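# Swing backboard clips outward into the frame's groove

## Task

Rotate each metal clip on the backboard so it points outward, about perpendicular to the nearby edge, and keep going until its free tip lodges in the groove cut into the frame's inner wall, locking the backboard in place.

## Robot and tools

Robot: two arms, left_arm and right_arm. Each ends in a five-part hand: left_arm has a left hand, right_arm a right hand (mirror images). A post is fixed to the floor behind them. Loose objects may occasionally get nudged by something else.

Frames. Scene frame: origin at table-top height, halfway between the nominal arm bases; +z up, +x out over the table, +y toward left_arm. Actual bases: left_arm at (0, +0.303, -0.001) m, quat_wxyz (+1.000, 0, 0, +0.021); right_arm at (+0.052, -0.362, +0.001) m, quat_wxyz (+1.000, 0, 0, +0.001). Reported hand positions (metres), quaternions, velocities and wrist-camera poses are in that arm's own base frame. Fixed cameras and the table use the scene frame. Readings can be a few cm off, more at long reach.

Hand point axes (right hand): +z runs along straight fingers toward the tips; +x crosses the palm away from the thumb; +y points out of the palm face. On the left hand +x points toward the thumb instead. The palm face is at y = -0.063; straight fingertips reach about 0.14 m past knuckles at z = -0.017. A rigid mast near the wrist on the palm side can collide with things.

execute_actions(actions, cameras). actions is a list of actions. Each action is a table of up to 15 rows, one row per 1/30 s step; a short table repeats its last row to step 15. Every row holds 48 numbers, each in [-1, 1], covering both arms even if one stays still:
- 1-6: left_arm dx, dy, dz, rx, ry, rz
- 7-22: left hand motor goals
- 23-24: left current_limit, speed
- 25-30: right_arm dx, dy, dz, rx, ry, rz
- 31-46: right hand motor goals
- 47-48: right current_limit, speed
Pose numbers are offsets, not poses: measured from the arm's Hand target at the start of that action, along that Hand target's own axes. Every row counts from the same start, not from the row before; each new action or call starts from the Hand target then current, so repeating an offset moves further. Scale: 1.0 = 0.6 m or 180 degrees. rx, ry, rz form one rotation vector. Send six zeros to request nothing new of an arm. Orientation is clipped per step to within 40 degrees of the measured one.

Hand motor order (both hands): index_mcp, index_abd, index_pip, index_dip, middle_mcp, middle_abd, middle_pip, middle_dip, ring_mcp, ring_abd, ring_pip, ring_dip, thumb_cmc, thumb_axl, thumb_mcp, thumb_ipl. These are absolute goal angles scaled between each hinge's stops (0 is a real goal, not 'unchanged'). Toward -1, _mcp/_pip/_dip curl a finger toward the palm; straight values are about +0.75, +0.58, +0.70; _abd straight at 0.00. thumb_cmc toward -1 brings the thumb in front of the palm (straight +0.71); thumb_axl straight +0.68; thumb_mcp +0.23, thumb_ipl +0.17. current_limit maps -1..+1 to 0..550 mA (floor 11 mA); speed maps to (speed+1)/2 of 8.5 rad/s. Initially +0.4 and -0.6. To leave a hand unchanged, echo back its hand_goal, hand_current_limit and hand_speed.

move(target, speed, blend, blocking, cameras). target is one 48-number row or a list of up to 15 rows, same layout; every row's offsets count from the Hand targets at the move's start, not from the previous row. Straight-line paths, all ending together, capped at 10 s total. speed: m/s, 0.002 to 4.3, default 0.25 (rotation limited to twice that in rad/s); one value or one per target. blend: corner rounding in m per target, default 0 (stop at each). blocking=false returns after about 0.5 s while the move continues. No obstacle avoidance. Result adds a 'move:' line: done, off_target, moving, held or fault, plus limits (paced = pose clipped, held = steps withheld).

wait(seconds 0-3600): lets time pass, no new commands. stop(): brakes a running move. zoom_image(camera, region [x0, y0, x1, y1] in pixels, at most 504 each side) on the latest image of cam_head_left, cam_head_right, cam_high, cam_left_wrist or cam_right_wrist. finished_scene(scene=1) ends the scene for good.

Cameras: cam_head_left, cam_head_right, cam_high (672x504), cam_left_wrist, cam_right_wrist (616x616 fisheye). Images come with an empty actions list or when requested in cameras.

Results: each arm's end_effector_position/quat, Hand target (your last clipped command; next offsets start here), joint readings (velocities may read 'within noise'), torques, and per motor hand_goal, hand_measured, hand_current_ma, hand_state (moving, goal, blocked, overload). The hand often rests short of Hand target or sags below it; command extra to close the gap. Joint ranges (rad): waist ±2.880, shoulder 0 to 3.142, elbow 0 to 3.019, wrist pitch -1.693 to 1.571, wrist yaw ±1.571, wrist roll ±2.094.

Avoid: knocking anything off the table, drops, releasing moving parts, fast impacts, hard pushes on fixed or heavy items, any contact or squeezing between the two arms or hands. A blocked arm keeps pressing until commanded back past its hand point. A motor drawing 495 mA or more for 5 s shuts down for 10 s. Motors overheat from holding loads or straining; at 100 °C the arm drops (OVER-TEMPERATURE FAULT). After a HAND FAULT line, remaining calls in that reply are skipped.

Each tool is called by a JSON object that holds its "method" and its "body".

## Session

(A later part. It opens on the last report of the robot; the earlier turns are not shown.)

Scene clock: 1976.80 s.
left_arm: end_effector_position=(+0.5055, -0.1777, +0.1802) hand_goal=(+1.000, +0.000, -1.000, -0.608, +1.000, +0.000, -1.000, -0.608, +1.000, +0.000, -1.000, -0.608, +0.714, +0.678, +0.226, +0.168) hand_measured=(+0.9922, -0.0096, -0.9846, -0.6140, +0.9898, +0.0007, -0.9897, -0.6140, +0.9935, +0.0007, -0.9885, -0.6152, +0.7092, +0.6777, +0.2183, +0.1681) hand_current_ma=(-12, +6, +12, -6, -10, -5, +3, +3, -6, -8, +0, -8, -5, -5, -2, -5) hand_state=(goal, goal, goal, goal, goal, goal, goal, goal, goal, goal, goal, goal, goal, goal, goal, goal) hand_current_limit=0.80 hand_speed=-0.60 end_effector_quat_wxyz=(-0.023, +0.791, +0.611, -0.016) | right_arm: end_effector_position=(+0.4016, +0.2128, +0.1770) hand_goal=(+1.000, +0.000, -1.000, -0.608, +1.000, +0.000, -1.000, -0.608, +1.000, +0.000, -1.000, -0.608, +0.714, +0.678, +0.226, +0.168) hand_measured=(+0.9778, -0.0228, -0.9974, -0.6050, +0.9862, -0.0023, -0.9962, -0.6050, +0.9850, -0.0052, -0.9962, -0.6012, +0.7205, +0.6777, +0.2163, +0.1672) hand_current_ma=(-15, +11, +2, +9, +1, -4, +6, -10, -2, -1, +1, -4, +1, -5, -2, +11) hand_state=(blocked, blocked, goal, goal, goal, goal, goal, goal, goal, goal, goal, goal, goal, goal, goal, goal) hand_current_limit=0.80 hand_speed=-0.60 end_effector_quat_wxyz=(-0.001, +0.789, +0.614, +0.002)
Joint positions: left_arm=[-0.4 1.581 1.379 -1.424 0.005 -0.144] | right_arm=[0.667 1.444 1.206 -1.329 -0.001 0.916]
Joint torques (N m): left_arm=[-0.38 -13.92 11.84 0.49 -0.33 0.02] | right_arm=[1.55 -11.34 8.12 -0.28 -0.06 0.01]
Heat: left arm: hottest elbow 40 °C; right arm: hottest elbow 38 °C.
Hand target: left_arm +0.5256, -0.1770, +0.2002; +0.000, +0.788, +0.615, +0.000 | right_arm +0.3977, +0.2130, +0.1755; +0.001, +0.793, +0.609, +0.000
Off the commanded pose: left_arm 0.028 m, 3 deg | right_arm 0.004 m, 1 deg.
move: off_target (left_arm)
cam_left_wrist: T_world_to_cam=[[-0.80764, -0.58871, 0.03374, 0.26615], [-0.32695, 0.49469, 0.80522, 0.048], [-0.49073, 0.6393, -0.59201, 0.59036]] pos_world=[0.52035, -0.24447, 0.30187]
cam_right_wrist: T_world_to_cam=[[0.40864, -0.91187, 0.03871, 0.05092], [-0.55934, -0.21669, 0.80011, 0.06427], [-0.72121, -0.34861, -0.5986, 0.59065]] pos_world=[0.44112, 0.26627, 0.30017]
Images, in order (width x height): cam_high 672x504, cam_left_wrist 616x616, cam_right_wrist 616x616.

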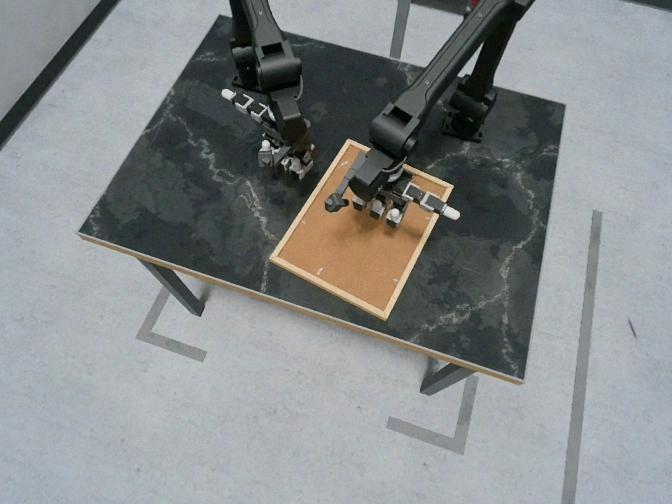

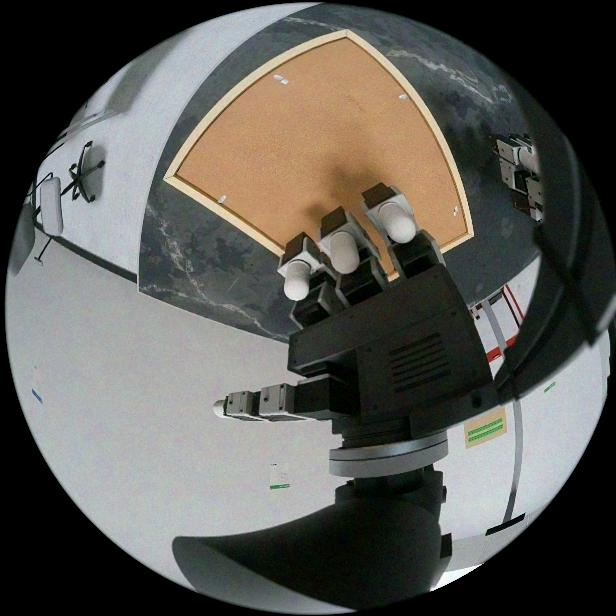

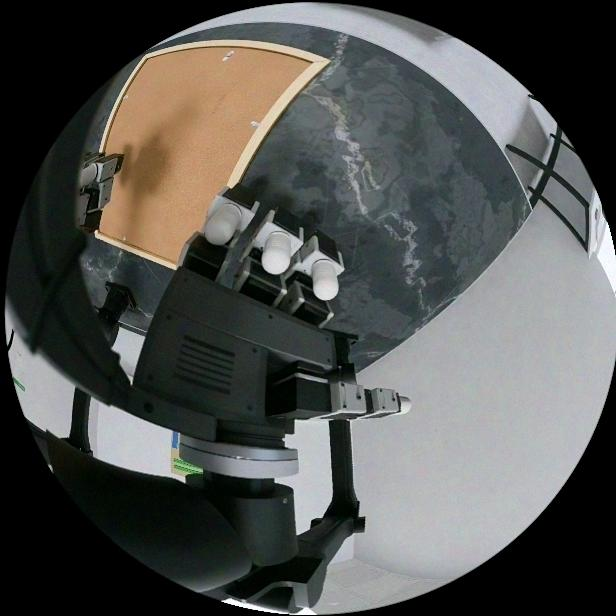

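{"method": "move", "body": {"target": [[0,0.02,0.17,0,0,0,1,0,-1,-0.608,1,0,-1,-0.608,1,0,-1,-0.608,0.714,0.678,0.226,0.168,0.8,-0.6,0,0,0,0,0,0,1,0,-1,-0.608,1,0,-1,-0.608,1,0,-1,-0.608,0.714,0.678,0.226,0.168,0.8,-0.6],[0,0.02,0.31,0,0,0,1,0,-1,-0.608,1,0,-1,-0.608,1,0,-1,-0.608,0.714,0.678,0.226,0.168,0.8,-0.6,0,0,0,0,0,0,1,0,-1,-0.608,1,0,-1,-0.608,1,0,-1,-0.608,0.714,0.678,0.226,0.168,0.8,-0.6]], "speed": [0.1,0.04], "cameras": ["cam_high"]}}

Scene clock: 1982.47 s.
left_arm: end_effector_position=(+0.5429, -0.1879, +0.0869) hand_goal=(+1.000, +0.000, -1.000, -0.608, +1.000, +0.000, -1.000, -0.608, +1.000, +0.000, -1.000, -0.608, +0.714, +0.678, +0.226, +0.168) hand_measured=(+0.9995, +0.0036, -1.0000, -0.6127, +0.9922, +0.0021, -1.0000, -0.6152, +0.9935, +0.0021, -0.9962, -0.6140, +0.7117, +0.6767, +0.2193, +0.1672) hand_current_ma=(-5, +2, -1, -15, +0, -8, +1, +8, -8, +2, +0, -12, +3, -2, +0, +1) hand_state=(goal, goal, goal, goal, goal, goal, goal, goal, goal, goal, goal, goal, goal, goal, goal, goal) hand_current_limit=0.80 hand_speed=-0.60 end_effector_quat_wxyz=(+0.036, +0.788, +0.614, +0.030) | right_arm: end_effector_position=(+0.4016, +0.2128, +0.1770) hand_goal=(+1.000, +0.000, -1.000, -0.608, +1.000, +0.000, -1.000, -0.608, +1.000, +0.000, -1.000, -0.608, +0.714, +0.678, +0.226, +0.168) hand_measured=(+0.9778, -0.0228, -0.9974, -0.6050, +0.9862, -0.0023, -0.9974, -0.6050, +0.9850, -0.0052, -0.9974, -0.5999, +0.7192, +0.6777, +0.2163, +0.1672) hand_current_ma=(-16, +9, +13, +5, +9, -9, +12, -1, -13, -1, +3, -7, +0, -21, +1, -6) hand_state=(blocked, blocked, goal, goal, goal, goal, goal, goal, goal, goal, goal, goal, goal, goal, goal, goal) hand_current_limit=0.80 hand_speed=-0.60 end_effector_quat_wxyz=(-0.001, +0.789, +0.614, +0.002)
Joint positions: left_arm=[-0.399 1.679 1.205 -1.004 -0.018 -0.15] | right_arm=[0.667 1.444 1.206 -1.329 -0.001 0.916]
Joint torques (N m): left_arm=[-0.21 -7.77 4.25 2.11 0.25 0.01] | right_arm=[1.61 -11.63 8.05 -0.32 -0.08 0.02]
Heat: left arm: hottest elbow 39 °C; right arm: hottest elbow 39 °C.
Hand target: left_arm +0.5372, -0.1795, +0.0139; -0.001, +0.788, +0.615, +0.000 | right_arm +0.3977, +0.2130, +0.1755; +0.001, +0.793, +0.609, +0.000
Off the commanded pose: left_arm 0.073 m, 5 deg | right_arm 0.004 m, 1 deg.
move: off_target (left_arm)

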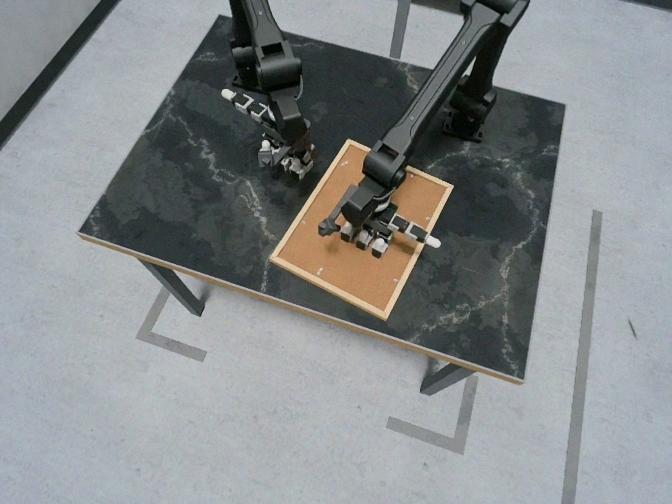

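{"method": "move", "body": {"target": [0,0,0,0,0,0,1,0,-1,-0.608,1,0,-1,-0.608,1,0,-1,-0.608,0.714,0.678,0.226,0.168,0.8,-0.6,0.2781,-0.2678,0.0425,0.0667,0.0172,-0.0174,1,0,-1,-0.608,1,0,-1,-0.608,1,0,-1,-0.608,0.714,0.678,0.226,0.168,0.8,-0.6], "speed": 0.12, "cameras": ["cam_high","cam_right_wrist"]}}

{"method": "zoom_image", "body": {"camera": "cam_right_wrist", "region": [220, 160, 380, 320]}}

Scene clock: 1987.30 s.
left_arm: end_effector_position=(+0.5429, -0.1879, +0.0869) hand_goal=(+1.000, +0.000, -1.000, -0.608, +1.000, +0.000, -1.000, -0.608, +1.000, +0.000, -1.000, -0.608, +0.714, +0.678, +0.226, +0.168) hand_measured=(+1.0000, +0.0036, -1.0000, -0.6127, +0.9922, +0.0021, -1.0000, -0.6140, +0.9935, +0.0021, -0.9949, -0.6140, +0.7129, +0.6767, +0.2183, +0.1672) hand_current_ma=(-10, +7, -1, -9, +2, -5, +7, +4, -10, -5, -2, -14, -6, -11, -5, +4) hand_state=(goal, goal, goal, goal, goal, goal, goal, goal, goal, goal, goal, goal, goal, goal, goal, goal) hand_current_limit=0.80 hand_speed=-0.60 end_effector_quat_wxyz=(+0.036, +0.788, +0.614, +0.030) | right_arm: end_effector_position=(+0.2970, +0.3724, +0.1426) hand_goal=(+1.000, +0.000, -1.000, -0.608, +1.000, +0.000, -1.000, -0.608, +1.000, +0.000, -1.000, -0.608, +0.714, +0.678, +0.226, +0.168) hand_measured=(+0.9790, -0.0213, -0.9974, -0.6050, +0.9862, -0.0023, -0.9974, -0.6050, +0.9850, -0.0008, -0.9962, -0.6012, +0.7167, +0.6777, +0.2163, +0.1681) hand_current_ma=(-13, -4, +23, +2, +3, -2, +2, -3, -19, -12, -1, -5, -4, -12, +10, -1) hand_state=(blocked, blocked, goal, goal, goal, goal, goal, goal, goal, goal, goal, goal, goal, goal, goal, goal) hand_current_limit=0.80 hand_speed=-0.60 end_effector_quat_wxyz=(-0.078, +0.766, +0.636, -0.047)
Joint positions: left_arm=[-0.399 1.679 1.205 -1.004 -0.018 -0.15] | right_arm=[1.015 1.613 1.341 -1.338 -0.178 1.197]
Joint torques (N m): left_arm=[-0.32 -7.82 4.25 2.1 0.24 0.01] | right_arm=[0.38 -13.92 8.06 -0.31 -0.19 -0.16]
Heat: left arm: hottest elbow 39 °C; right arm: hottest elbow 39 °C.
Hand target: left_arm +0.5372, -0.1795, +0.0139; -0.001, +0.788, +0.615, +0.000 | right_arm +0.2990, +0.3707, +0.1426; -0.081, +0.769, +0.633, -0.045 (not the last commanded pose)
Off the commanded pose: left_arm 0.074 m, 5 deg | right_arm 0.045 m, 3 deg.
move: held (right_arm; a check stopped the path); limits=held
pose unreachable (right arm): on one or more control steps of this call, first in action 0 (counted from 0), this arm could not follow its commanded pose, so it was not sent that pose on those steps. It may still have moved: this result reports where it is.
cause: moving toward the commanded pose would bring a part of the arm too close to another arm (a part of this arm just beyond joint 6 (wrist roll) and a part of the left arm just beyond its joint 4 (wrist pitch), 30 mm apart when this arm was first held).
cam_right_wrist: T_world_to_cam=[[0.46102, -0.88259, -0.09219, 0.23278], [-0.39944, -0.29917, 0.86657, 0.0416], [-0.79241, -0.36268, -0.49047, 0.56114]] pos_world=[0.35395, 0.42141, 0.26063]

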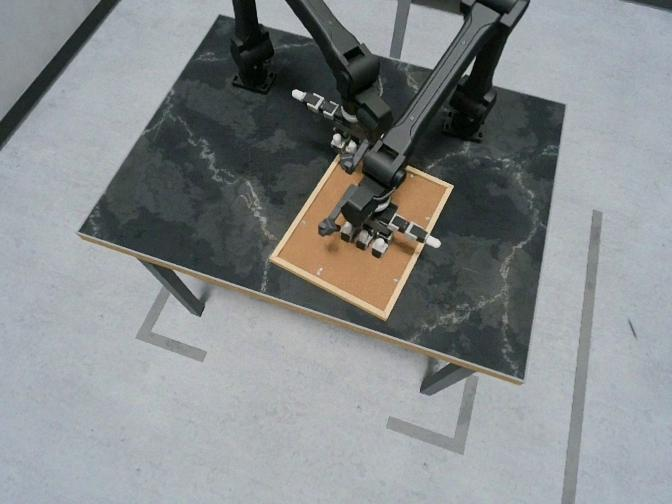

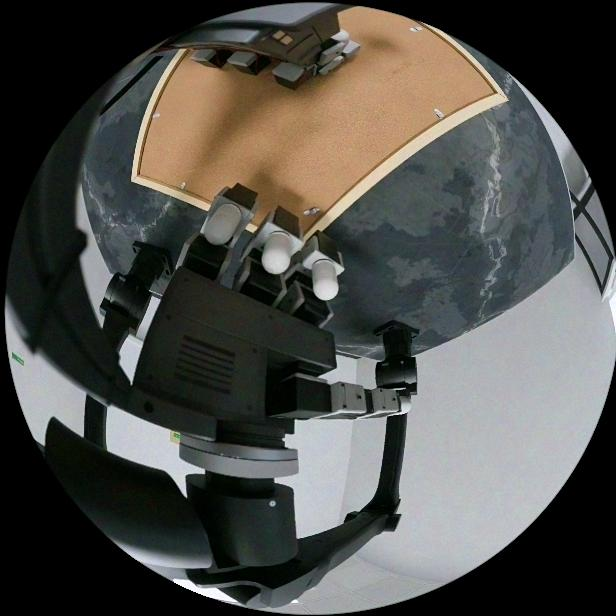

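Scaled by 3.150 from the camera's image (finer frame: 880x880).

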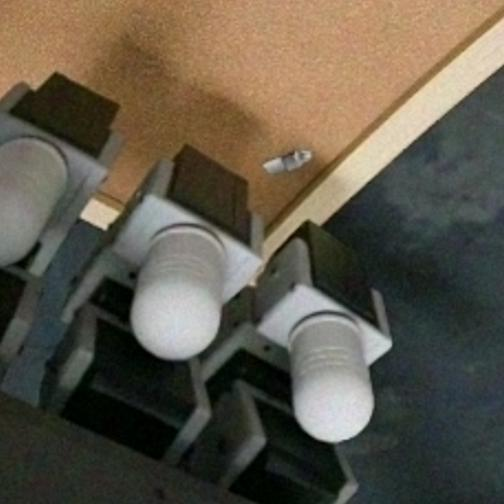

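{"method": "move", "body": {"target": [[0,0,-0.15,0,0,0,1,0,-1,-0.608,1,0,-1,-0.608,1,0,-1,-0.608,0.714,0.678,0.226,0.168,0.8,-0.6,0,0,0,0,0,0,1,0,-1,-0.608,1,0,-1,-0.608,1,0,-1,-0.608,0.714,0.678,0.226,0.168,0.8,-0.6],[0.0702,0.011,-0.15,0,0,0,1,0,-1,-0.608,1,0,-1,-0.608,1,0,-1,-0.608,0.714,0.678,0.226,0.168,0.8,-0.6,0,0,0,0,0,0,1,0,-1,-0.608,1,0,-1,-0.608,1,0,-1,-0.608,0.714,0.678,0.226,0.168,0.8,-0.6]], "speed": [0.06,0.1], "cameras": ["cam_high","cam_left_wrist"]}}

{"method": "zoom_image", "body": {"camera": "cam_left_wrist", "region": [230, 140, 430, 340]}}

Scene clock: 1993.20 s.
left_arm: end_effector_position=(+0.5366, -0.1389, +0.0875) hand_goal=(+1.000, +0.000, -1.000, -0.608, +1.000, +0.000, -1.000, -0.608, +1.000, +0.000, -1.000, -0.608, +0.714, +0.678, +0.226, +0.168) hand_measured=(+0.9874, +0.0036, -0.9987, -0.6127, +0.9862, +0.0007, -0.9974, -0.6140, +0.9910, +0.0021, -0.9962, -0.6140, +0.7104, +0.6767, +0.2193, +0.1672) hand_current_ma=(-11, +2, +11, -13, -9, -8, +9, +3, -11, -16, -3, -13, -6, -6, +2, +5) hand_state=(goal, goal, goal, goal, goal, goal, goal, goal, goal, goal, goal, goal, goal, goal, goal, goal) hand_current_limit=0.80 hand_speed=-0.60 end_effector_quat_wxyz=(-0.015, +0.789, +0.614, -0.012) | right_arm: end_effector_position=(+0.2970, +0.3724, +0.1426) hand_goal=(+1.000, +0.000, -1.000, -0.608, +1.000, +0.000, -1.000, -0.608, +1.000, +0.000, -1.000, -0.608, +0.714, +0.678, +0.226, +0.168) hand_measured=(+0.9778, -0.0213, -0.9974, -0.6050, +0.9862, -0.0023, -0.9974, -0.6050, +0.9850, -0.0008, -0.9974, -0.6012, +0.7167, +0.6767, +0.2163, +0.1681) hand_current_ma=(-6, +3, +14, +0, +22, -7, -9, -8, -19, -16, +4, -5, +9, -12, +9, +15) hand_state=(blocked, blocked, goal, goal, goal, goal, goal, goal, goal, goal, goal, goal, goal, goal, goal, goal) hand_current_limit=0.80 hand_speed=-0.60 end_effector_quat_wxyz=(-0.078, +0.766, +0.636, -0.047)
Joint positions: left_arm=[-0.301 1.686 1.252 -1.174 0.002 -0.052] | right_arm=[1.015 1.613 1.341 -1.338 -0.178 1.197]
Joint torques (N m): left_arm=[-1.08 -14.8 10.97 -0.08 -0.18 0.02] | right_arm=[0.38 -14.1 8.09 -0.28 -0.18 -0.15]
Heat: left arm: hottest elbow 39 °C; right arm: hottest elbow 40 °C.
Hand target: left_arm +0.5538, -0.1404, +0.1040; -0.001, +0.788, +0.615, +0.000 | right_arm +0.2990, +0.3707, +0.1426; -0.081, +0.769, +0.633, -0.045
Off the commanded pose: left_arm 0.024 m, 2 deg | right_arm 0.003 m, 1 deg.
move: off_target (left_arm)
cam_left_wrist: T_world_to_cam=[[-0.80373, -0.59448, 0.02495, 0.31511], [-0.34359, 0.49795, 0.79624, 0.12384], [-0.48577, 0.63138, -0.60447, 0.52333]] pos_world=[0.55003, -0.20477, 0.20987]

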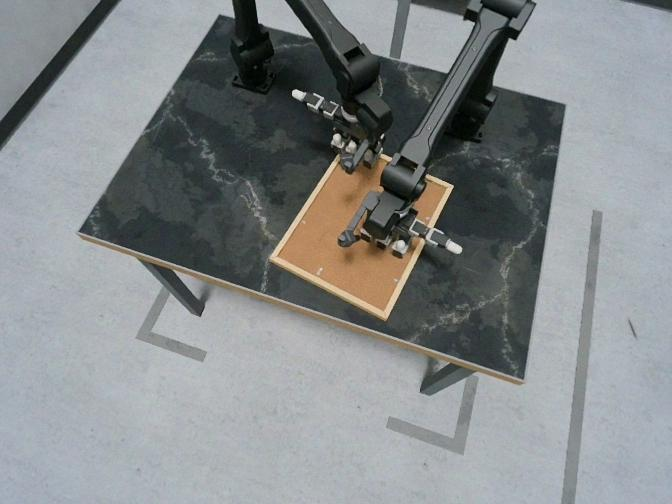

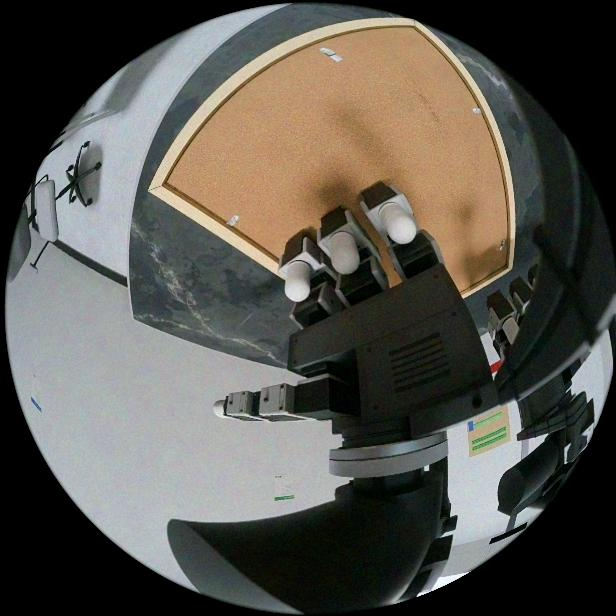

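Scaled by 2.520 from the camera's image (finer frame: 880x880).

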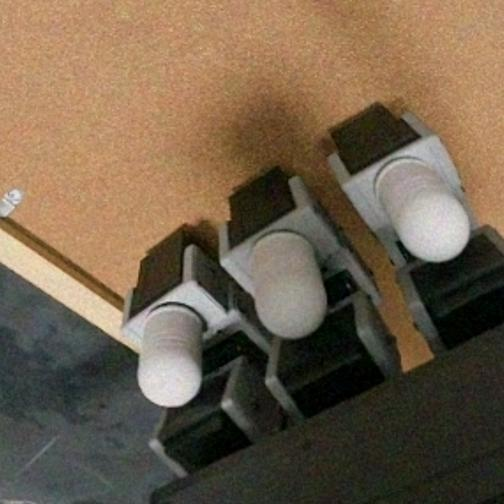

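{"method": "move", "body": {"target": [0,0,0.15,0,0,0,1,0,-1,-0.608,1,0,-1,-0.608,1,0,-1,-0.608,0.714,0.678,0.226,0.168,0.8,-0.6,0,0,0.04,0,0,0,1,0,-1,-0.608,1,0,-1,-0.608,1,0,-1,-0.608,0.714,0.678,0.226,0.168,0.8,-0.6], "speed": 0.04, "cameras": ["cam_high","cam_left_wrist"]}}

Scene clock: 2000.50 s.
left_arm: end_effector_position=(+0.5626, -0.1430, +0.0874) hand_goal=(+1.000, +0.000, -1.000, -0.608, +1.000, +0.000, -1.000, -0.608, +1.000, +0.000, -1.000, -0.608, +0.714, +0.678, +0.226, +0.168) hand_measured=(+0.9995, +0.0036, -1.0000, -0.6127, +0.9995, +0.0007, -1.0000, -0.6152, +0.9910, +0.0021, -0.9974, -0.6152, +0.7129, +0.6777, +0.2183, +0.1681) hand_current_ma=(-6, +10, +3, -5, +3, -3, +7, +10, -10, -12, -2, -9, +1, -7, -1, +6) hand_state=(goal, goal, goal, goal, goal, goal, goal, goal, goal, goal, goal, goal, goal, goal, goal, goal) hand_current_limit=0.80 hand_speed=-0.60 end_effector_quat_wxyz=(+0.036, +0.785, +0.618, +0.033) | right_arm: end_effector_position=(+0.2956, +0.3701, +0.1270) hand_goal=(+1.000, +0.000, -1.000, -0.608, +1.000, +0.000, -1.000, -0.608, +1.000, +0.000, -1.000, -0.608, +0.714, +0.678, +0.226, +0.168) hand_measured=(+0.9790, -0.0213, -0.9974, -0.6050, +0.9862, -0.0023, -0.9974, -0.6050, +0.9850, +0.0007, -0.9962, -0.6012, +0.7167, +0.6767, +0.2163, +0.1672) hand_current_ma=(-19, +5, -2, +1, +8, -5, +5, -10, -4, -9, +7, -9, -8, -9, -9, +4) hand_state=(blocked, blocked, goal, goal, goal, goal, goal, goal, goal, goal, goal, goal, goal, goal, goal, goal) hand_current_limit=0.80 hand_speed=-0.60 end_effector_quat_wxyz=(-0.079, +0.766, +0.636, -0.043)
Joint positions: left_arm=[-0.301 1.685 1.214 -1.002 -0.014 -0.063] | right_arm=[1.015 1.613 1.298 -1.288 -0.178 1.197]
Joint torques (N m): left_arm=[-1.03 -8.06 4.25 1.98 0.11 0.02] | right_arm=[1.14 -12.51 7.82 0.25 -0.2 -0.09]
Heat: left arm: hottest elbow 39 °C; right arm: hottest elbow 40 °C.
Hand target: left_arm +0.5538, -0.1404, +0.0141; -0.001, +0.788, +0.615, +0.000 | right_arm +0.2948, +0.3722, +0.1190; -0.081, +0.769, +0.633, -0.045
Off the commanded pose: left_arm 0.074 m, 6 deg | right_arm 0.008 m, 1 deg.
move: off_target (left_arm)
cam_left_wrist: T_world_to_cam=[[-0.79413, -0.60401, -0.06732, 0.33496], [-0.45126, 0.51182, 0.73103, 0.20317], [-0.40709, 0.61091, -0.67902, 0.49773]] pos_world=[0.5603, -0.20574, 0.212]

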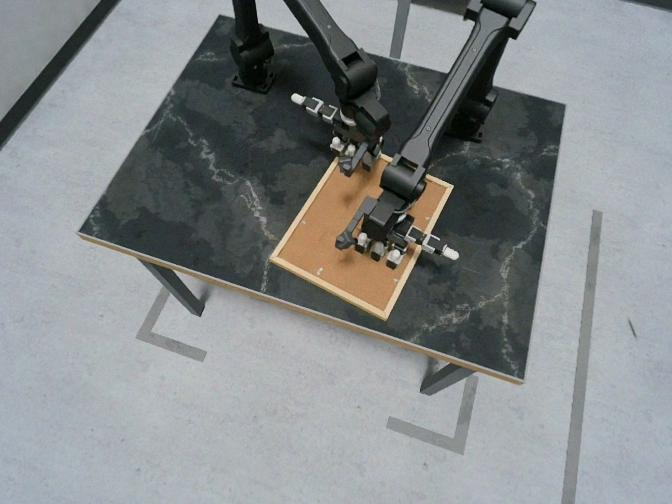

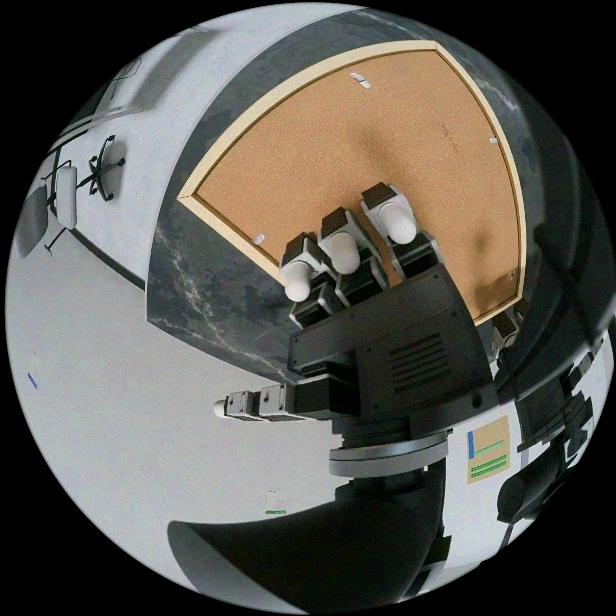

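{"method": "move", "body": {"target": [0,0,0,0,0,0,1,0,-1,-0.608,1,0,-1,-0.608,1,0,-1,-0.608,0.714,0.678,0.226,0.168,0.8,-0.6,0.067,-0.0227,0.0387,0.0085,0.0085,0,1,0,-1,-0.608,1,0,-1,-0.608,1,0,-1,-0.608,0.714,0.678,0.226,0.168,0.8,-0.6], "speed": 0.08, "cameras": ["cam_high","cam_right_wrist"]}}

{"method": "zoom_image", "body": {"camera": "cam_right_wrist", "region": [270, 170, 370, 270]}}

Scene clock: 2004.30 s.
left_arm: end_effector_position=(+0.5626, -0.1430, +0.0874) hand_goal=(+1.000, +0.000, -1.000, -0.608, +1.000, +0.000, -1.000, -0.608, +1.000, +0.000, -1.000, -0.608, +0.714, +0.678, +0.226, +0.168) hand_measured=(+0.9995, +0.0036, -1.0000, -0.6127, +0.9995, +0.0021, -1.0000, -0.6140, +0.9910, +0.0021, -0.9962, -0.6152, +0.7117, +0.6777, +0.2193, +0.1672) hand_current_ma=(-8, +5, +3, -10, -3, -4, +2, -1, -12, -10, -2, -9, -3, -5, -2, +3) hand_state=(goal, goal, goal, goal, goal, goal, goal, goal, goal, goal, goal, goal, goal, goal, goal, goal) hand_current_limit=0.80 hand_speed=-0.60 end_effector_quat_wxyz=(+0.036, +0.785, +0.618, +0.033) | right_arm: end_effector_position=(+0.2778, +0.3963, +0.0895) hand_goal=(+1.000, +0.000, -1.000, -0.608, +1.000, +0.000, -1.000, -0.608, +1.000, +0.000, -1.000, -0.608, +0.714, +0.678, +0.226, +0.168) hand_measured=(+0.9790, -0.0213, -0.9974, -0.6063, +0.9862, -0.0023, -0.9974, -0.6050, +0.9850, +0.0007, -0.9962, -0.6012, +0.7167, +0.6777, +0.2163, +0.1672) hand_current_ma=(+1, +4, +12, +1, +23, +2, +9, +7, -12, +4, +13, +3, -10, -11, +0, +12) hand_state=(blocked, blocked, goal, goal, goal, goal, goal, goal, goal, goal, goal, goal, goal, goal, goal, goal) hand_current_limit=0.80 hand_speed=-0.60 end_effector_quat_wxyz=(-0.089, +0.764, +0.636, -0.065)
Joint positions: left_arm=[-0.301 1.685 1.214 -1.002 -0.014 -0.063] | right_arm=[1.062 1.698 1.307 -1.237 -0.213 1.239]
Joint torques (N m): left_arm=[-1.08 -8 4.27 1.99 0.11 0.02] | right_arm=[1.61 -13.92 11.26 0.14 -0.29 0.03]
Heat: left arm: hottest elbow 39 °C; right arm: hottest elbow 40 °C.
Hand target: left_arm +0.5538, -0.1404, +0.0141; -0.001, +0.788, +0.615, +0.000 | right_arm +0.2855, +0.4158, +0.0999; -0.100, +0.768, +0.631, -0.043
Off the commanded pose: left_arm 0.074 m, 6 deg | right_arm 0.023 m, 3 deg.
move: off_target (right_arm)
cam_right_wrist: T_world_to_cam=[[0.4609, -0.88101, -0.10669, 0.25852], [-0.36157, -0.29622, 0.88404, 0.07379], [-0.81045, -0.36888, -0.45508, 0.53295]] pos_world=[0.33946, 0.44622, 0.20489]

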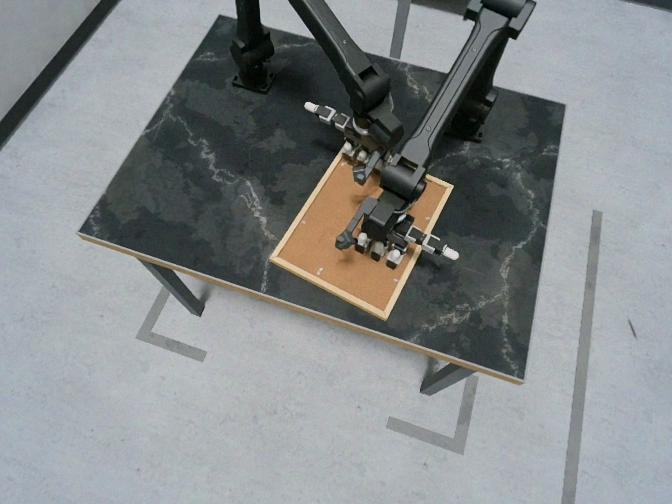

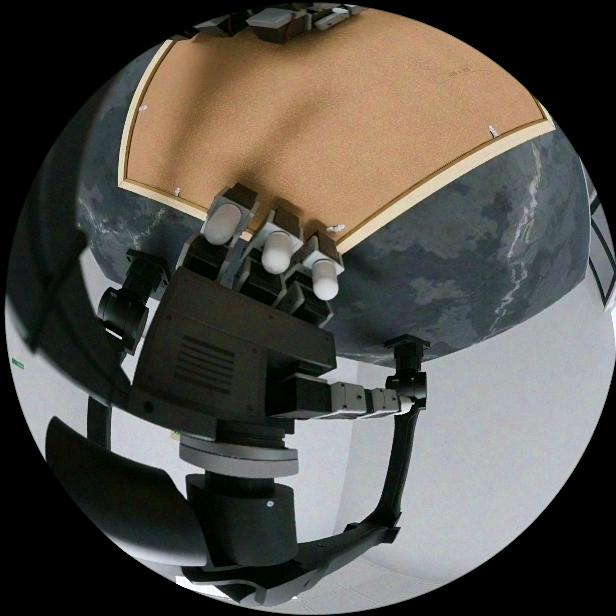

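Scaled by 5.040 from the camera's image (finer frame: 880x880).

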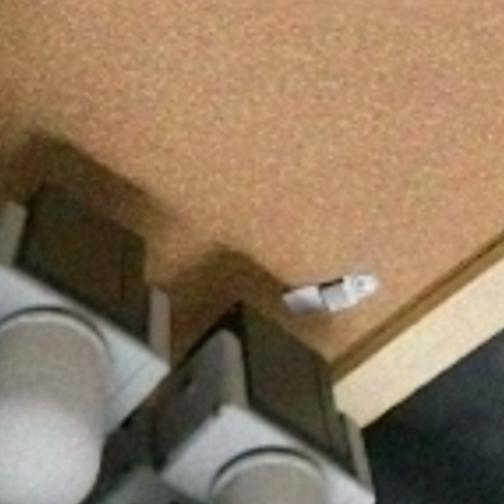

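{"method": "move", "body": {"target": [0,0,0,0,0,0,1,0,-1,-0.608,1,0,-1,-0.608,1,0,-1,-0.608,0.714,0.678,0.226,0.168,0.8,-0.6,0.024,0.0062,0.012,0,0,0,1,0,-1,-0.608,1,0,-1,-0.608,1,0,-1,-0.608,0.714,0.678,0.226,0.168,0.8,-0.6], "speed": 0.08, "cameras": ["cam_right_wrist"]}}

{"method": "zoom_image", "body": {"camera": "cam_right_wrist", "region": [270, 170, 370, 270]}}

Scene clock: 2010.80 s.
left_arm: end_effector_position=(+0.5626, -0.1430, +0.0874) hand_goal=(+1.000, +0.000, -1.000, -0.608, +1.000, +0.000, -1.000, -0.608, +1.000, +0.000, -1.000, -0.608, +0.714, +0.678, +0.226, +0.168) hand_measured=(+0.9995, +0.0036, -1.0000, -0.6127, +1.0000, +0.0021, -1.0000, -0.6152, +0.9910, +0.0021, -0.9962, -0.6152, +0.7117, +0.6777, +0.2183, +0.1681) hand_current_ma=(-9, +6, +4, -5, +1, -11, +7, +10, -12, -9, -3, -7, +3, -7, -8, +0) hand_state=(goal, goal, goal, goal, goal, goal, goal, goal, goal, goal, goal, goal, goal, goal, goal, goal) hand_current_limit=0.80 hand_speed=-0.60 end_effector_quat_wxyz=(+0.036, +0.785, +0.618, +0.033) | right_arm: end_effector_position=(+0.2855, +0.4101, +0.0833) hand_goal=(+1.000, +0.000, -1.000, -0.608, +1.000, +0.000, -1.000, -0.608, +1.000, +0.000, -1.000, -0.608, +0.714, +0.678, +0.226, +0.168) hand_measured=(+0.9790, -0.0213, -0.9974, -0.6050, +0.9862, -0.0023, -0.9974, -0.6050, +0.9850, -0.0008, -0.9962, -0.5999, +0.7180, +0.6777, +0.2163, +0.1681) hand_current_ma=(+1, +21, +3, +0, +6, +1, +12, +0, -6, -20, +7, -18, +0, -14, +1, +6) hand_state=(blocked, blocked, goal, goal, goal, goal, goal, goal, goal, goal, goal, goal, goal, goal, goal, goal) hand_current_limit=0.80 hand_speed=-0.60 end_effector_quat_wxyz=(-0.090, +0.766, +0.634, -0.062)
Joint positions: left_arm=[-0.301 1.685 1.214 -1.002 -0.014 -0.063] | right_arm=[1.062 1.74 1.345 -1.228 -0.213 1.245]
Joint torques (N m): left_arm=[-1.03 -8 4.25 1.98 0.11 0.02] | right_arm=[1.85 -14.27 11.23 -0.03 -0.29 0.02]
Heat: left arm: hottest elbow 38 °C; right arm: hottest elbow 41 °C.
Hand target: left_arm +0.5538, -0.1404, +0.0141; -0.001, +0.788, +0.615, +0.000 | right_arm +0.2906, +0.4300, +0.0930; -0.100, +0.768, +0.631, -0.043
Off the commanded pose: left_arm 0.074 m, 6 deg | right_arm 0.023 m, 3 deg.
move: off_target (right_arm)
cam_right_wrist: T_world_to_cam=[[0.45589, -0.88333, -0.10901, 0.26897], [-0.36564, -0.29754, 0.88192, 0.08805], [-0.81146, -0.3622, -0.45863, 0.53926]] pos_world=[0.34716, 0.45911, 0.19899]

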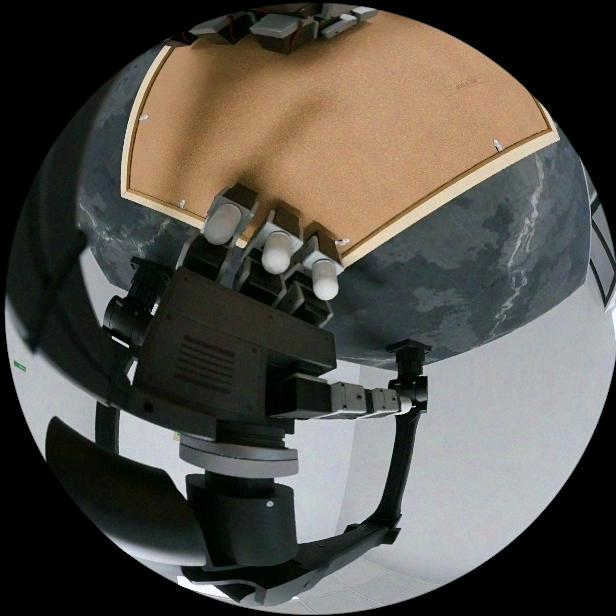

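Scaled by 5.040 from the camera's image (finer frame: 880x880).

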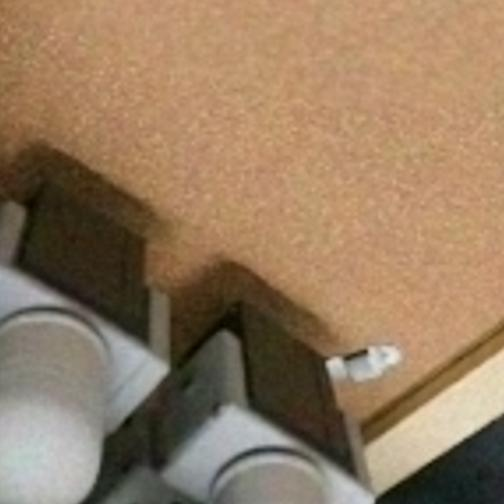

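{"method": "move", "body": {"target": [0,0,0,0,0,0,1,0,-1,-0.608,1,0,-1,-0.608,1,0,-1,-0.608,0.714,0.678,0.226,0.168,0.8,-0.6,0,0.002,0.037,0,0,0,1,0,-1,-0.608,1,0,-1,-0.608,1,0,-1,-0.608,0.714,0.678,0.226,0.168,0.8,-0.6], "speed": 0.04, "cameras": ["cam_right_wrist"]}}

{"method": "zoom_image", "body": {"camera": "cam_right_wrist", "region": [290, 190, 390, 290]}}

Scene clock: 2013.93 s.
left_arm: end_effector_position=(+0.5626, -0.1430, +0.0874) hand_goal=(+1.000, +0.000, -1.000, -0.608, +1.000, +0.000, -1.000, -0.608, +1.000, +0.000, -1.000, -0.608, +0.714, +0.678, +0.226, +0.168) hand_measured=(+0.9995, +0.0036, -1.0000, -0.6127, +0.9995, +0.0021, -1.0000, -0.6152, +0.9910, +0.0021, -0.9962, -0.6140, +0.7129, +0.6767, +0.2183, +0.1672) hand_current_ma=(-1, +10, -1, -14, -5, -3, +8, +4, -1, -9, +8, -14, -3, -8, -3, +3) hand_state=(goal, goal, goal, goal, goal, goal, goal, goal, goal, goal, goal, goal, goal, goal, goal, goal) hand_current_limit=0.80 hand_speed=-0.60 end_effector_quat_wxyz=(+0.036, +0.785, +0.618, +0.033) | right_arm: end_effector_position=(+0.2883, +0.4222, +0.0728) hand_goal=(+1.000, +0.000, -1.000, -0.608, +1.000, +0.000, -1.000, -0.608, +1.000, +0.000, -1.000, -0.608, +0.714, +0.678, +0.226, +0.168) hand_measured=(+0.9790, -0.0228, -0.9974, -0.6050, +0.9862, -0.0037, -0.9974, -0.6050, +0.9850, +0.0007, -0.9974, -0.6012, +0.7180, +0.6767, +0.2173, +0.1672) hand_current_ma=(-12, +5, +10, +0, +6, -1, +4, +1, -11, +3, +11, -4, +0, +0, +4, +7) hand_state=(blocked, blocked, goal, goal, goal, goal, goal, goal, goal, goal, goal, goal, goal, goal, goal, goal) hand_current_limit=0.80 hand_speed=-0.60 end_effector_quat_wxyz=(-0.095, +0.765, +0.635, -0.049)
Joint positions: left_arm=[-0.301 1.685 1.214 -1.002 -0.014 -0.063] | right_arm=[1.069 1.761 1.345 -1.177 -0.213 1.251]
Joint torques (N m): left_arm=[-1.03 -8 4.26 1.98 0.11 0.03] | right_arm=[1.73 -14.45 9.03 0.24 -0.26 0.02]
Heat: left arm: hottest elbow 38 °C; right arm: hottest elbow 42 °C.
Hand target: left_arm +0.5538, -0.1404, +0.0141; -0.001, +0.788, +0.615, +0.000 | right_arm +0.2875, +0.4319, +0.0710; -0.100, +0.768, +0.631, -0.043
Off the commanded pose: left_arm 0.074 m, 6 deg | right_arm 0.010 m, 1 deg.
move: done
cam_right_wrist: T_world_to_cam=[[0.45824, -0.8801, -0.12425, 0.27637], [-0.37741, -0.31923, 0.86928, 0.11542], [-0.80472, -0.35145, -0.47844, 0.53614]] pos_world=[0.34836, 0.46851, 0.19051]

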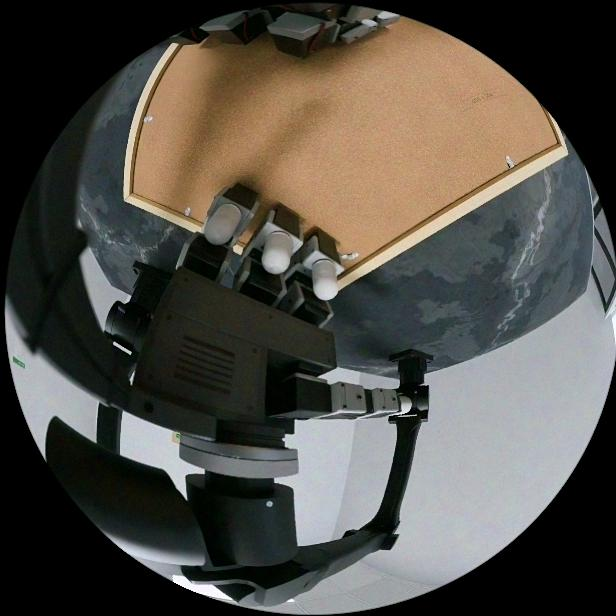

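Scaled by 5.040 from the camera's image (finer frame: 880x880).

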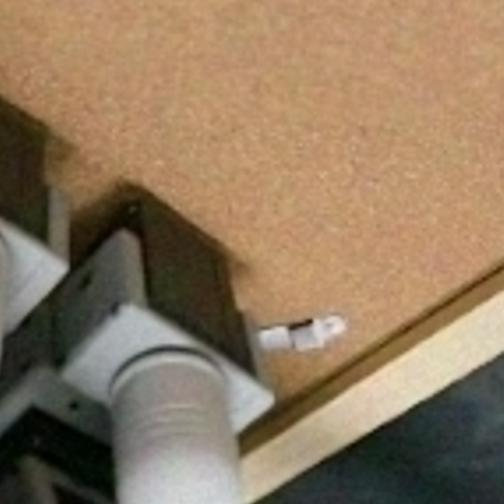

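{"method": "move", "body": {"target": [0,0,0,0,0,0,1,0,-1,-0.608,1,0,-1,-0.608,1,0,-1,-0.608,0.714,0.678,0.226,0.168,0.8,-0.6,-0.0199,-0.004,0.011,0,0,0,1,0,-1,-0.608,1,0,-1,-0.608,1,0,-1,-0.608,0.714,0.678,0.226,0.168,0.8,-0.6], "speed": 0.04, "cameras": ["cam_right_wrist"]}}

{"method": "zoom_image", "body": {"camera": "cam_right_wrist", "region": [290, 190, 390, 290]}}

Scene clock: 2018.30 s.
left_arm: end_effector_position=(+0.5626, -0.1430, +0.0874) hand_goal=(+1.000, +0.000, -1.000, -0.608, +1.000, +0.000, -1.000, -0.608, +1.000, +0.000, -1.000, -0.608, +0.714, +0.678, +0.226, +0.168) hand_measured=(+1.0000, +0.0051, -1.0000, -0.6127, +0.9995, +0.0021, -1.0000, -0.6152, +0.9910, +0.0021, -0.9974, -0.6152, +0.7117, +0.6777, +0.2183, +0.1672) hand_current_ma=(-9, +2, +2, -7, +4, -4, +3, -1, -8, -9, -2, -8, +1, -4, -8, +3) hand_state=(goal, goal, goal, goal, goal, goal, goal, goal, goal, goal, goal, goal, goal, goal, goal, goal) hand_current_limit=0.80 hand_speed=-0.60 end_effector_quat_wxyz=(+0.036, +0.785, +0.618, +0.033) | right_arm: end_effector_position=(+0.2866, +0.4195, +0.0674) hand_goal=(+1.000, +0.000, -1.000, -0.608, +1.000, +0.000, -1.000, -0.608, +1.000, +0.000, -1.000, -0.608, +0.714, +0.678, +0.226, +0.168) hand_measured=(+0.9669, -0.0125, -1.0000, -0.6063, +0.9862, -0.0023, -0.9974, -0.6050, +0.9850, -0.0008, -0.9962, -0.5999, +0.7154, +0.6767, +0.2163, +0.1681) hand_current_ma=(-9, +17, +6, -1, +2, +4, +10, +0, +1, -9, +19, +3, -6, -4, +12, -1) hand_state=(blocked, goal, goal, goal, goal, goal, goal, goal, goal, goal, goal, goal, goal, goal, goal, goal) hand_current_limit=0.80 hand_speed=-0.60 end_effector_quat_wxyz=(-0.096, +0.765, +0.635, -0.046)
Joint positions: left_arm=[-0.301 1.685 1.214 -1.002 -0.014 -0.063] | right_arm=[1.069 1.755 1.321 -1.151 -0.213 1.252]
Joint torques (N m): left_arm=[-1.03 -8 4.26 1.98 0.11 0.02] | right_arm=[1.67 -15.5 7.15 0.2 -0.27 0.03]
Heat: left arm: hottest shoulder 37 °C; right arm: hottest elbow 42 °C.
Hand target: left_arm +0.5538, -0.1404, +0.0141; -0.001, +0.788, +0.615, +0.000 | right_arm +0.2815, +0.4213, +0.0644; -0.100, +0.768, +0.631, -0.043
Off the commanded pose: left_arm 0.074 m, 6 deg | right_arm 0.006 m, 1 deg.
move: done
cam_right_wrist: T_world_to_cam=[[0.45777, -0.87973, -0.12857, 0.27435], [-0.38103, -0.32478, 0.86564, 0.12225], [-0.80328, -0.34727, -0.48388, 0.52941]] pos_world=[0.34626, 0.4649, 0.18562]

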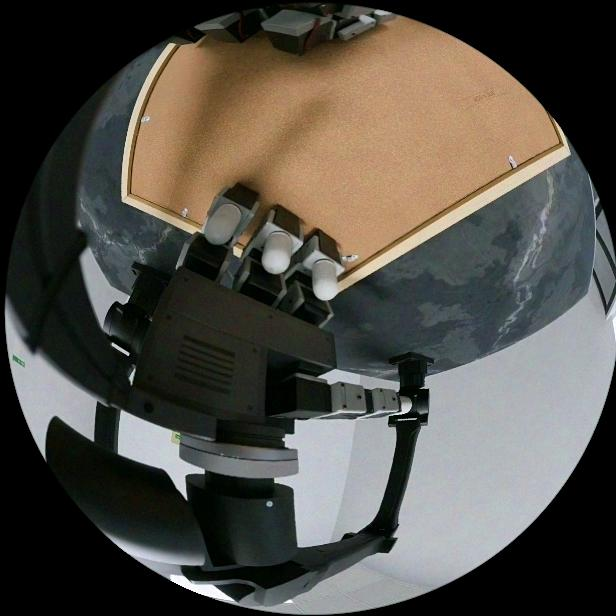

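Scaled by 5.040 from the camera's image (finer frame: 880x880).

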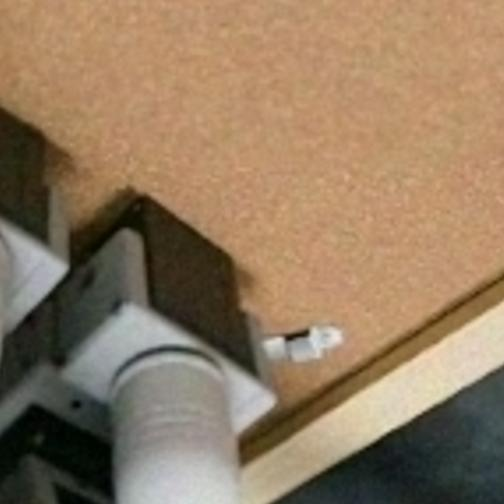

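{"method": "move", "body": {"target": [0,0,0,0,0,0,1,0,-1,-0.608,1,0,-1,-0.608,1,0,-1,-0.608,0.714,0.678,0.226,0.168,0.8,-0.6,-0.0283,-0.0065,-0.002,0,0,0,1,0,-1,-0.608,1,0,-1,-0.608,1,0,-1,-0.608,0.714,0.678,0.226,0.168,0.8,-0.6], "speed": 0.04, "cameras": ["cam_right_wrist"]}}

{"method": "zoom_image", "body": {"camera": "cam_right_wrist", "region": [290, 190, 390, 290]}}

Scene clock: 2022.17 s.
left_arm: end_effector_position=(+0.5626, -0.1430, +0.0874) hand_goal=(+1.000, +0.000, -1.000, -0.608, +1.000, +0.000, -1.000, -0.608, +1.000, +0.000, -1.000, -0.608, +0.714, +0.678, +0.226, +0.168) hand_measured=(+1.0000, +0.0036, -1.0000, -0.6127, +0.9995, +0.0007, -1.0000, -0.6152, +0.9898, +0.0007, -0.9974, -0.6152, +0.7129, +0.6777, +0.2183, +0.1672) hand_current_ma=(-6, +6, +1, -1, +2, -4, +2, +8, -12, -4, -4, -10, -5, -13, -4, +4) hand_state=(goal, goal, goal, goal, goal, goal, goal, goal, goal, goal, goal, goal, goal, goal, goal, goal) hand_current_limit=0.80 hand_speed=-0.60 end_effector_quat_wxyz=(+0.036, +0.785, +0.618, +0.033) | right_arm: end_effector_position=(+0.2779, +0.4036, +0.0671) hand_goal=(+1.000, +0.000, -1.000, -0.608, +1.000, +0.000, -1.000, -0.608, +1.000, +0.000, -1.000, -0.608, +0.714, +0.678, +0.226, +0.168) hand_measured=(+0.9669, -0.0125, -1.0000, -0.6050, +0.9862, -0.0023, -0.9974, -0.6050, +0.9850, -0.0008, -0.9962, -0.5999, +0.7154, +0.6777, +0.2163, +0.1672) hand_current_ma=(-17, +36, +6, +12, +10, -16, -2, +12, +8, -4, +23, +0, +8, -2, +14, +14) hand_state=(blocked, goal, goal, goal, goal, goal, goal, goal, goal, goal, goal, goal, goal, goal, goal, goal) hand_current_limit=0.80 hand_speed=-0.60 end_effector_quat_wxyz=(-0.096, +0.765, +0.635, -0.047)
Joint positions: left_arm=[-0.301 1.685 1.214 -1.002 -0.014 -0.063] | right_arm=[1.069 1.715 1.265 -1.139 -0.213 1.252]
Joint torques (N m): left_arm=[-1.03 -8 4.27 1.98 0.11 0.03] | right_arm=[1.49 -14.74 7.13 0.24 -0.26 -0.02]
Heat: left arm: hottest elbow 37 °C; right arm: hottest elbow 41 °C.
Hand target: left_arm +0.5538, -0.1404, +0.0141; -0.001, +0.788, +0.615, +0.000 | right_arm +0.2747, +0.4054, +0.0655; -0.100, +0.768, +0.631, -0.043
Off the commanded pose: left_arm 0.074 m, 6 deg | right_arm 0.004 m, 1 deg.
move: done
cam_right_wrist: T_world_to_cam=[[0.45755, -0.88014, -0.12648, 0.2644], [-0.37951, -0.32193, 0.86737, 0.11238], [-0.80413, -0.34886, -0.48133, 0.51743]] pos_world=[0.33776, 0.4494, 0.18502]

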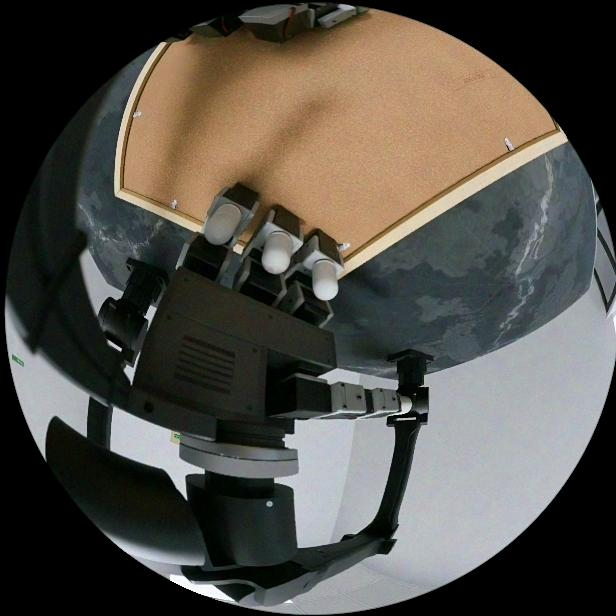

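Scaled by 5.040 from the camera's image (finer frame: 880x880).

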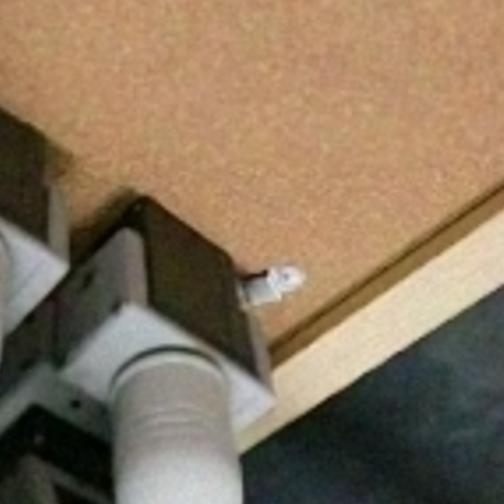

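{"method": "move", "body": {"target": [0,0,0,0,0,0,1,0,-1,-0.608,1,0,-1,-0.608,1,0,-1,-0.608,0.714,0.678,0.226,0.168,0.8,-0.6,-0.015,0.004,0.003,0,0,0,1,0,-1,-0.608,1,0,-1,-0.608,1,0,-1,-0.608,0.714,0.678,0.226,0.168,0.8,-0.6], "speed": 0.04, "cameras": ["cam_right_wrist"]}}

{"method": "zoom_image", "body": {"camera": "cam_right_wrist", "region": [300, 200, 380, 280]}}

Scene clock: 2025.37 s.
left_arm: end_effector_position=(+0.5626, -0.1430, +0.0874) hand_goal=(+1.000, +0.000, -1.000, -0.608, +1.000, +0.000, -1.000, -0.608, +1.000, +0.000, -1.000, -0.608, +0.714, +0.678, +0.226, +0.168) hand_measured=(+1.0000, +0.0036, -1.0000, -0.6127, +0.9995, +0.0021, -1.0000, -0.6152, +0.9910, +0.0021, -0.9962, -0.6140, +0.7117, +0.6777, +0.2183, +0.1672) hand_current_ma=(-13, +2, -3, -8, +1, -9, -3, +12, -12, -3, +8, -7, -3, -8, -9, -5) hand_state=(goal, goal, goal, goal, goal, goal, goal, goal, goal, goal, goal, goal, goal, goal, goal, goal) hand_current_limit=0.80 hand_speed=-0.60 end_effector_quat_wxyz=(+0.036, +0.785, +0.618, +0.033) | right_arm: end_effector_position=(+0.2751, +0.3985, +0.0670) hand_goal=(+1.000, +0.000, -1.000, -0.608, +1.000, +0.000, -1.000, -0.608, +1.000, +0.000, -1.000, -0.608, +0.714, +0.678, +0.226, +0.168) hand_measured=(+0.9669, -0.0140, -1.0000, -0.6063, +0.9862, -0.0023, -0.9974, -0.6050, +0.9850, +0.0007, -0.9974, -0.5999, +0.7167, +0.6777, +0.2163, +0.1681) hand_current_ma=(-15, +27, +12, +8, +18, +7, +10, +3, -7, +6, +10, +9, -9, -9, +12, +7) hand_state=(blocked, goal, goal, goal, goal, goal, goal, goal, goal, goal, goal, goal, goal, goal, goal, goal) hand_current_limit=0.80 hand_speed=-0.60 end_effector_quat_wxyz=(-0.097, +0.765, +0.635, -0.044)
Joint positions: left_arm=[-0.301 1.685 1.214 -1.002 -0.014 -0.063] | right_arm=[1.069 1.697 1.24 -1.125 -0.213 1.252]
Joint torques (N m): left_arm=[-1.03 -8 4.27 1.98 0.11 0.02] | right_arm=[0.79 -14.33 6.84 0.17 -0.22 -0.09]
Heat: left arm: hottest elbow 37 °C; right arm: hottest elbow 41 °C.
Hand target: left_arm +0.5538, -0.1404, +0.0141; -0.001, +0.788, +0.615, +0.000 | right_arm +0.2748, +0.3962, +0.0625; -0.100, +0.768, +0.631, -0.043
Off the commanded pose: left_arm 0.074 m, 6 deg | right_arm 0.005 m, 1 deg.
move: done
cam_right_wrist: T_world_to_cam=[[0.45799, -0.87933, -0.13047, 0.26101], [-0.38254, -0.32743, 0.86398, 0.11287], [-0.80244, -0.34578, -0.48634, 0.51196]] pos_world=[0.33446, 0.4435, 0.18552]

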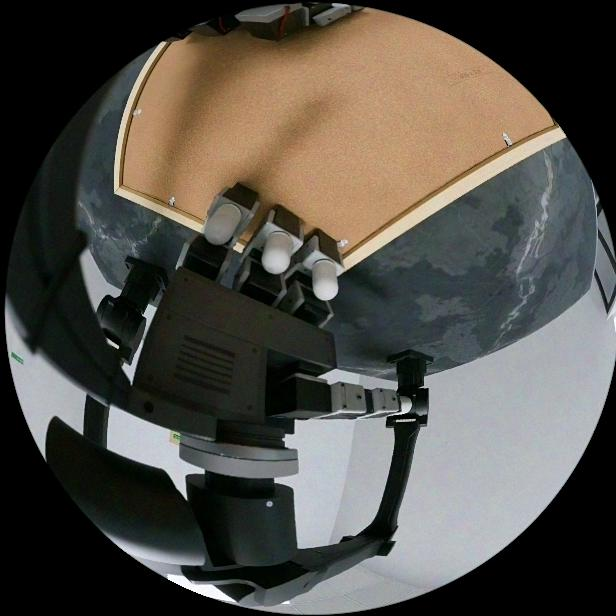

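Scaled by 6.300 from the camera's image (finer frame: 880x880).

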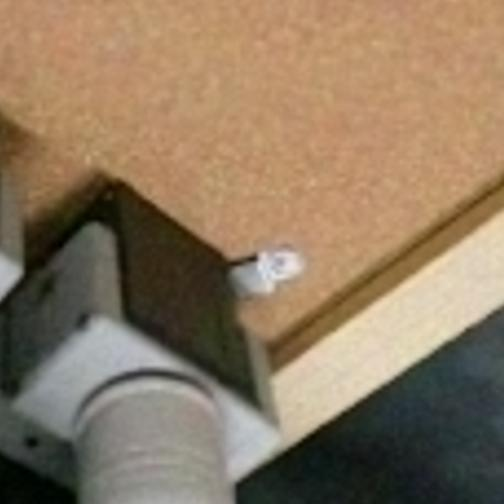

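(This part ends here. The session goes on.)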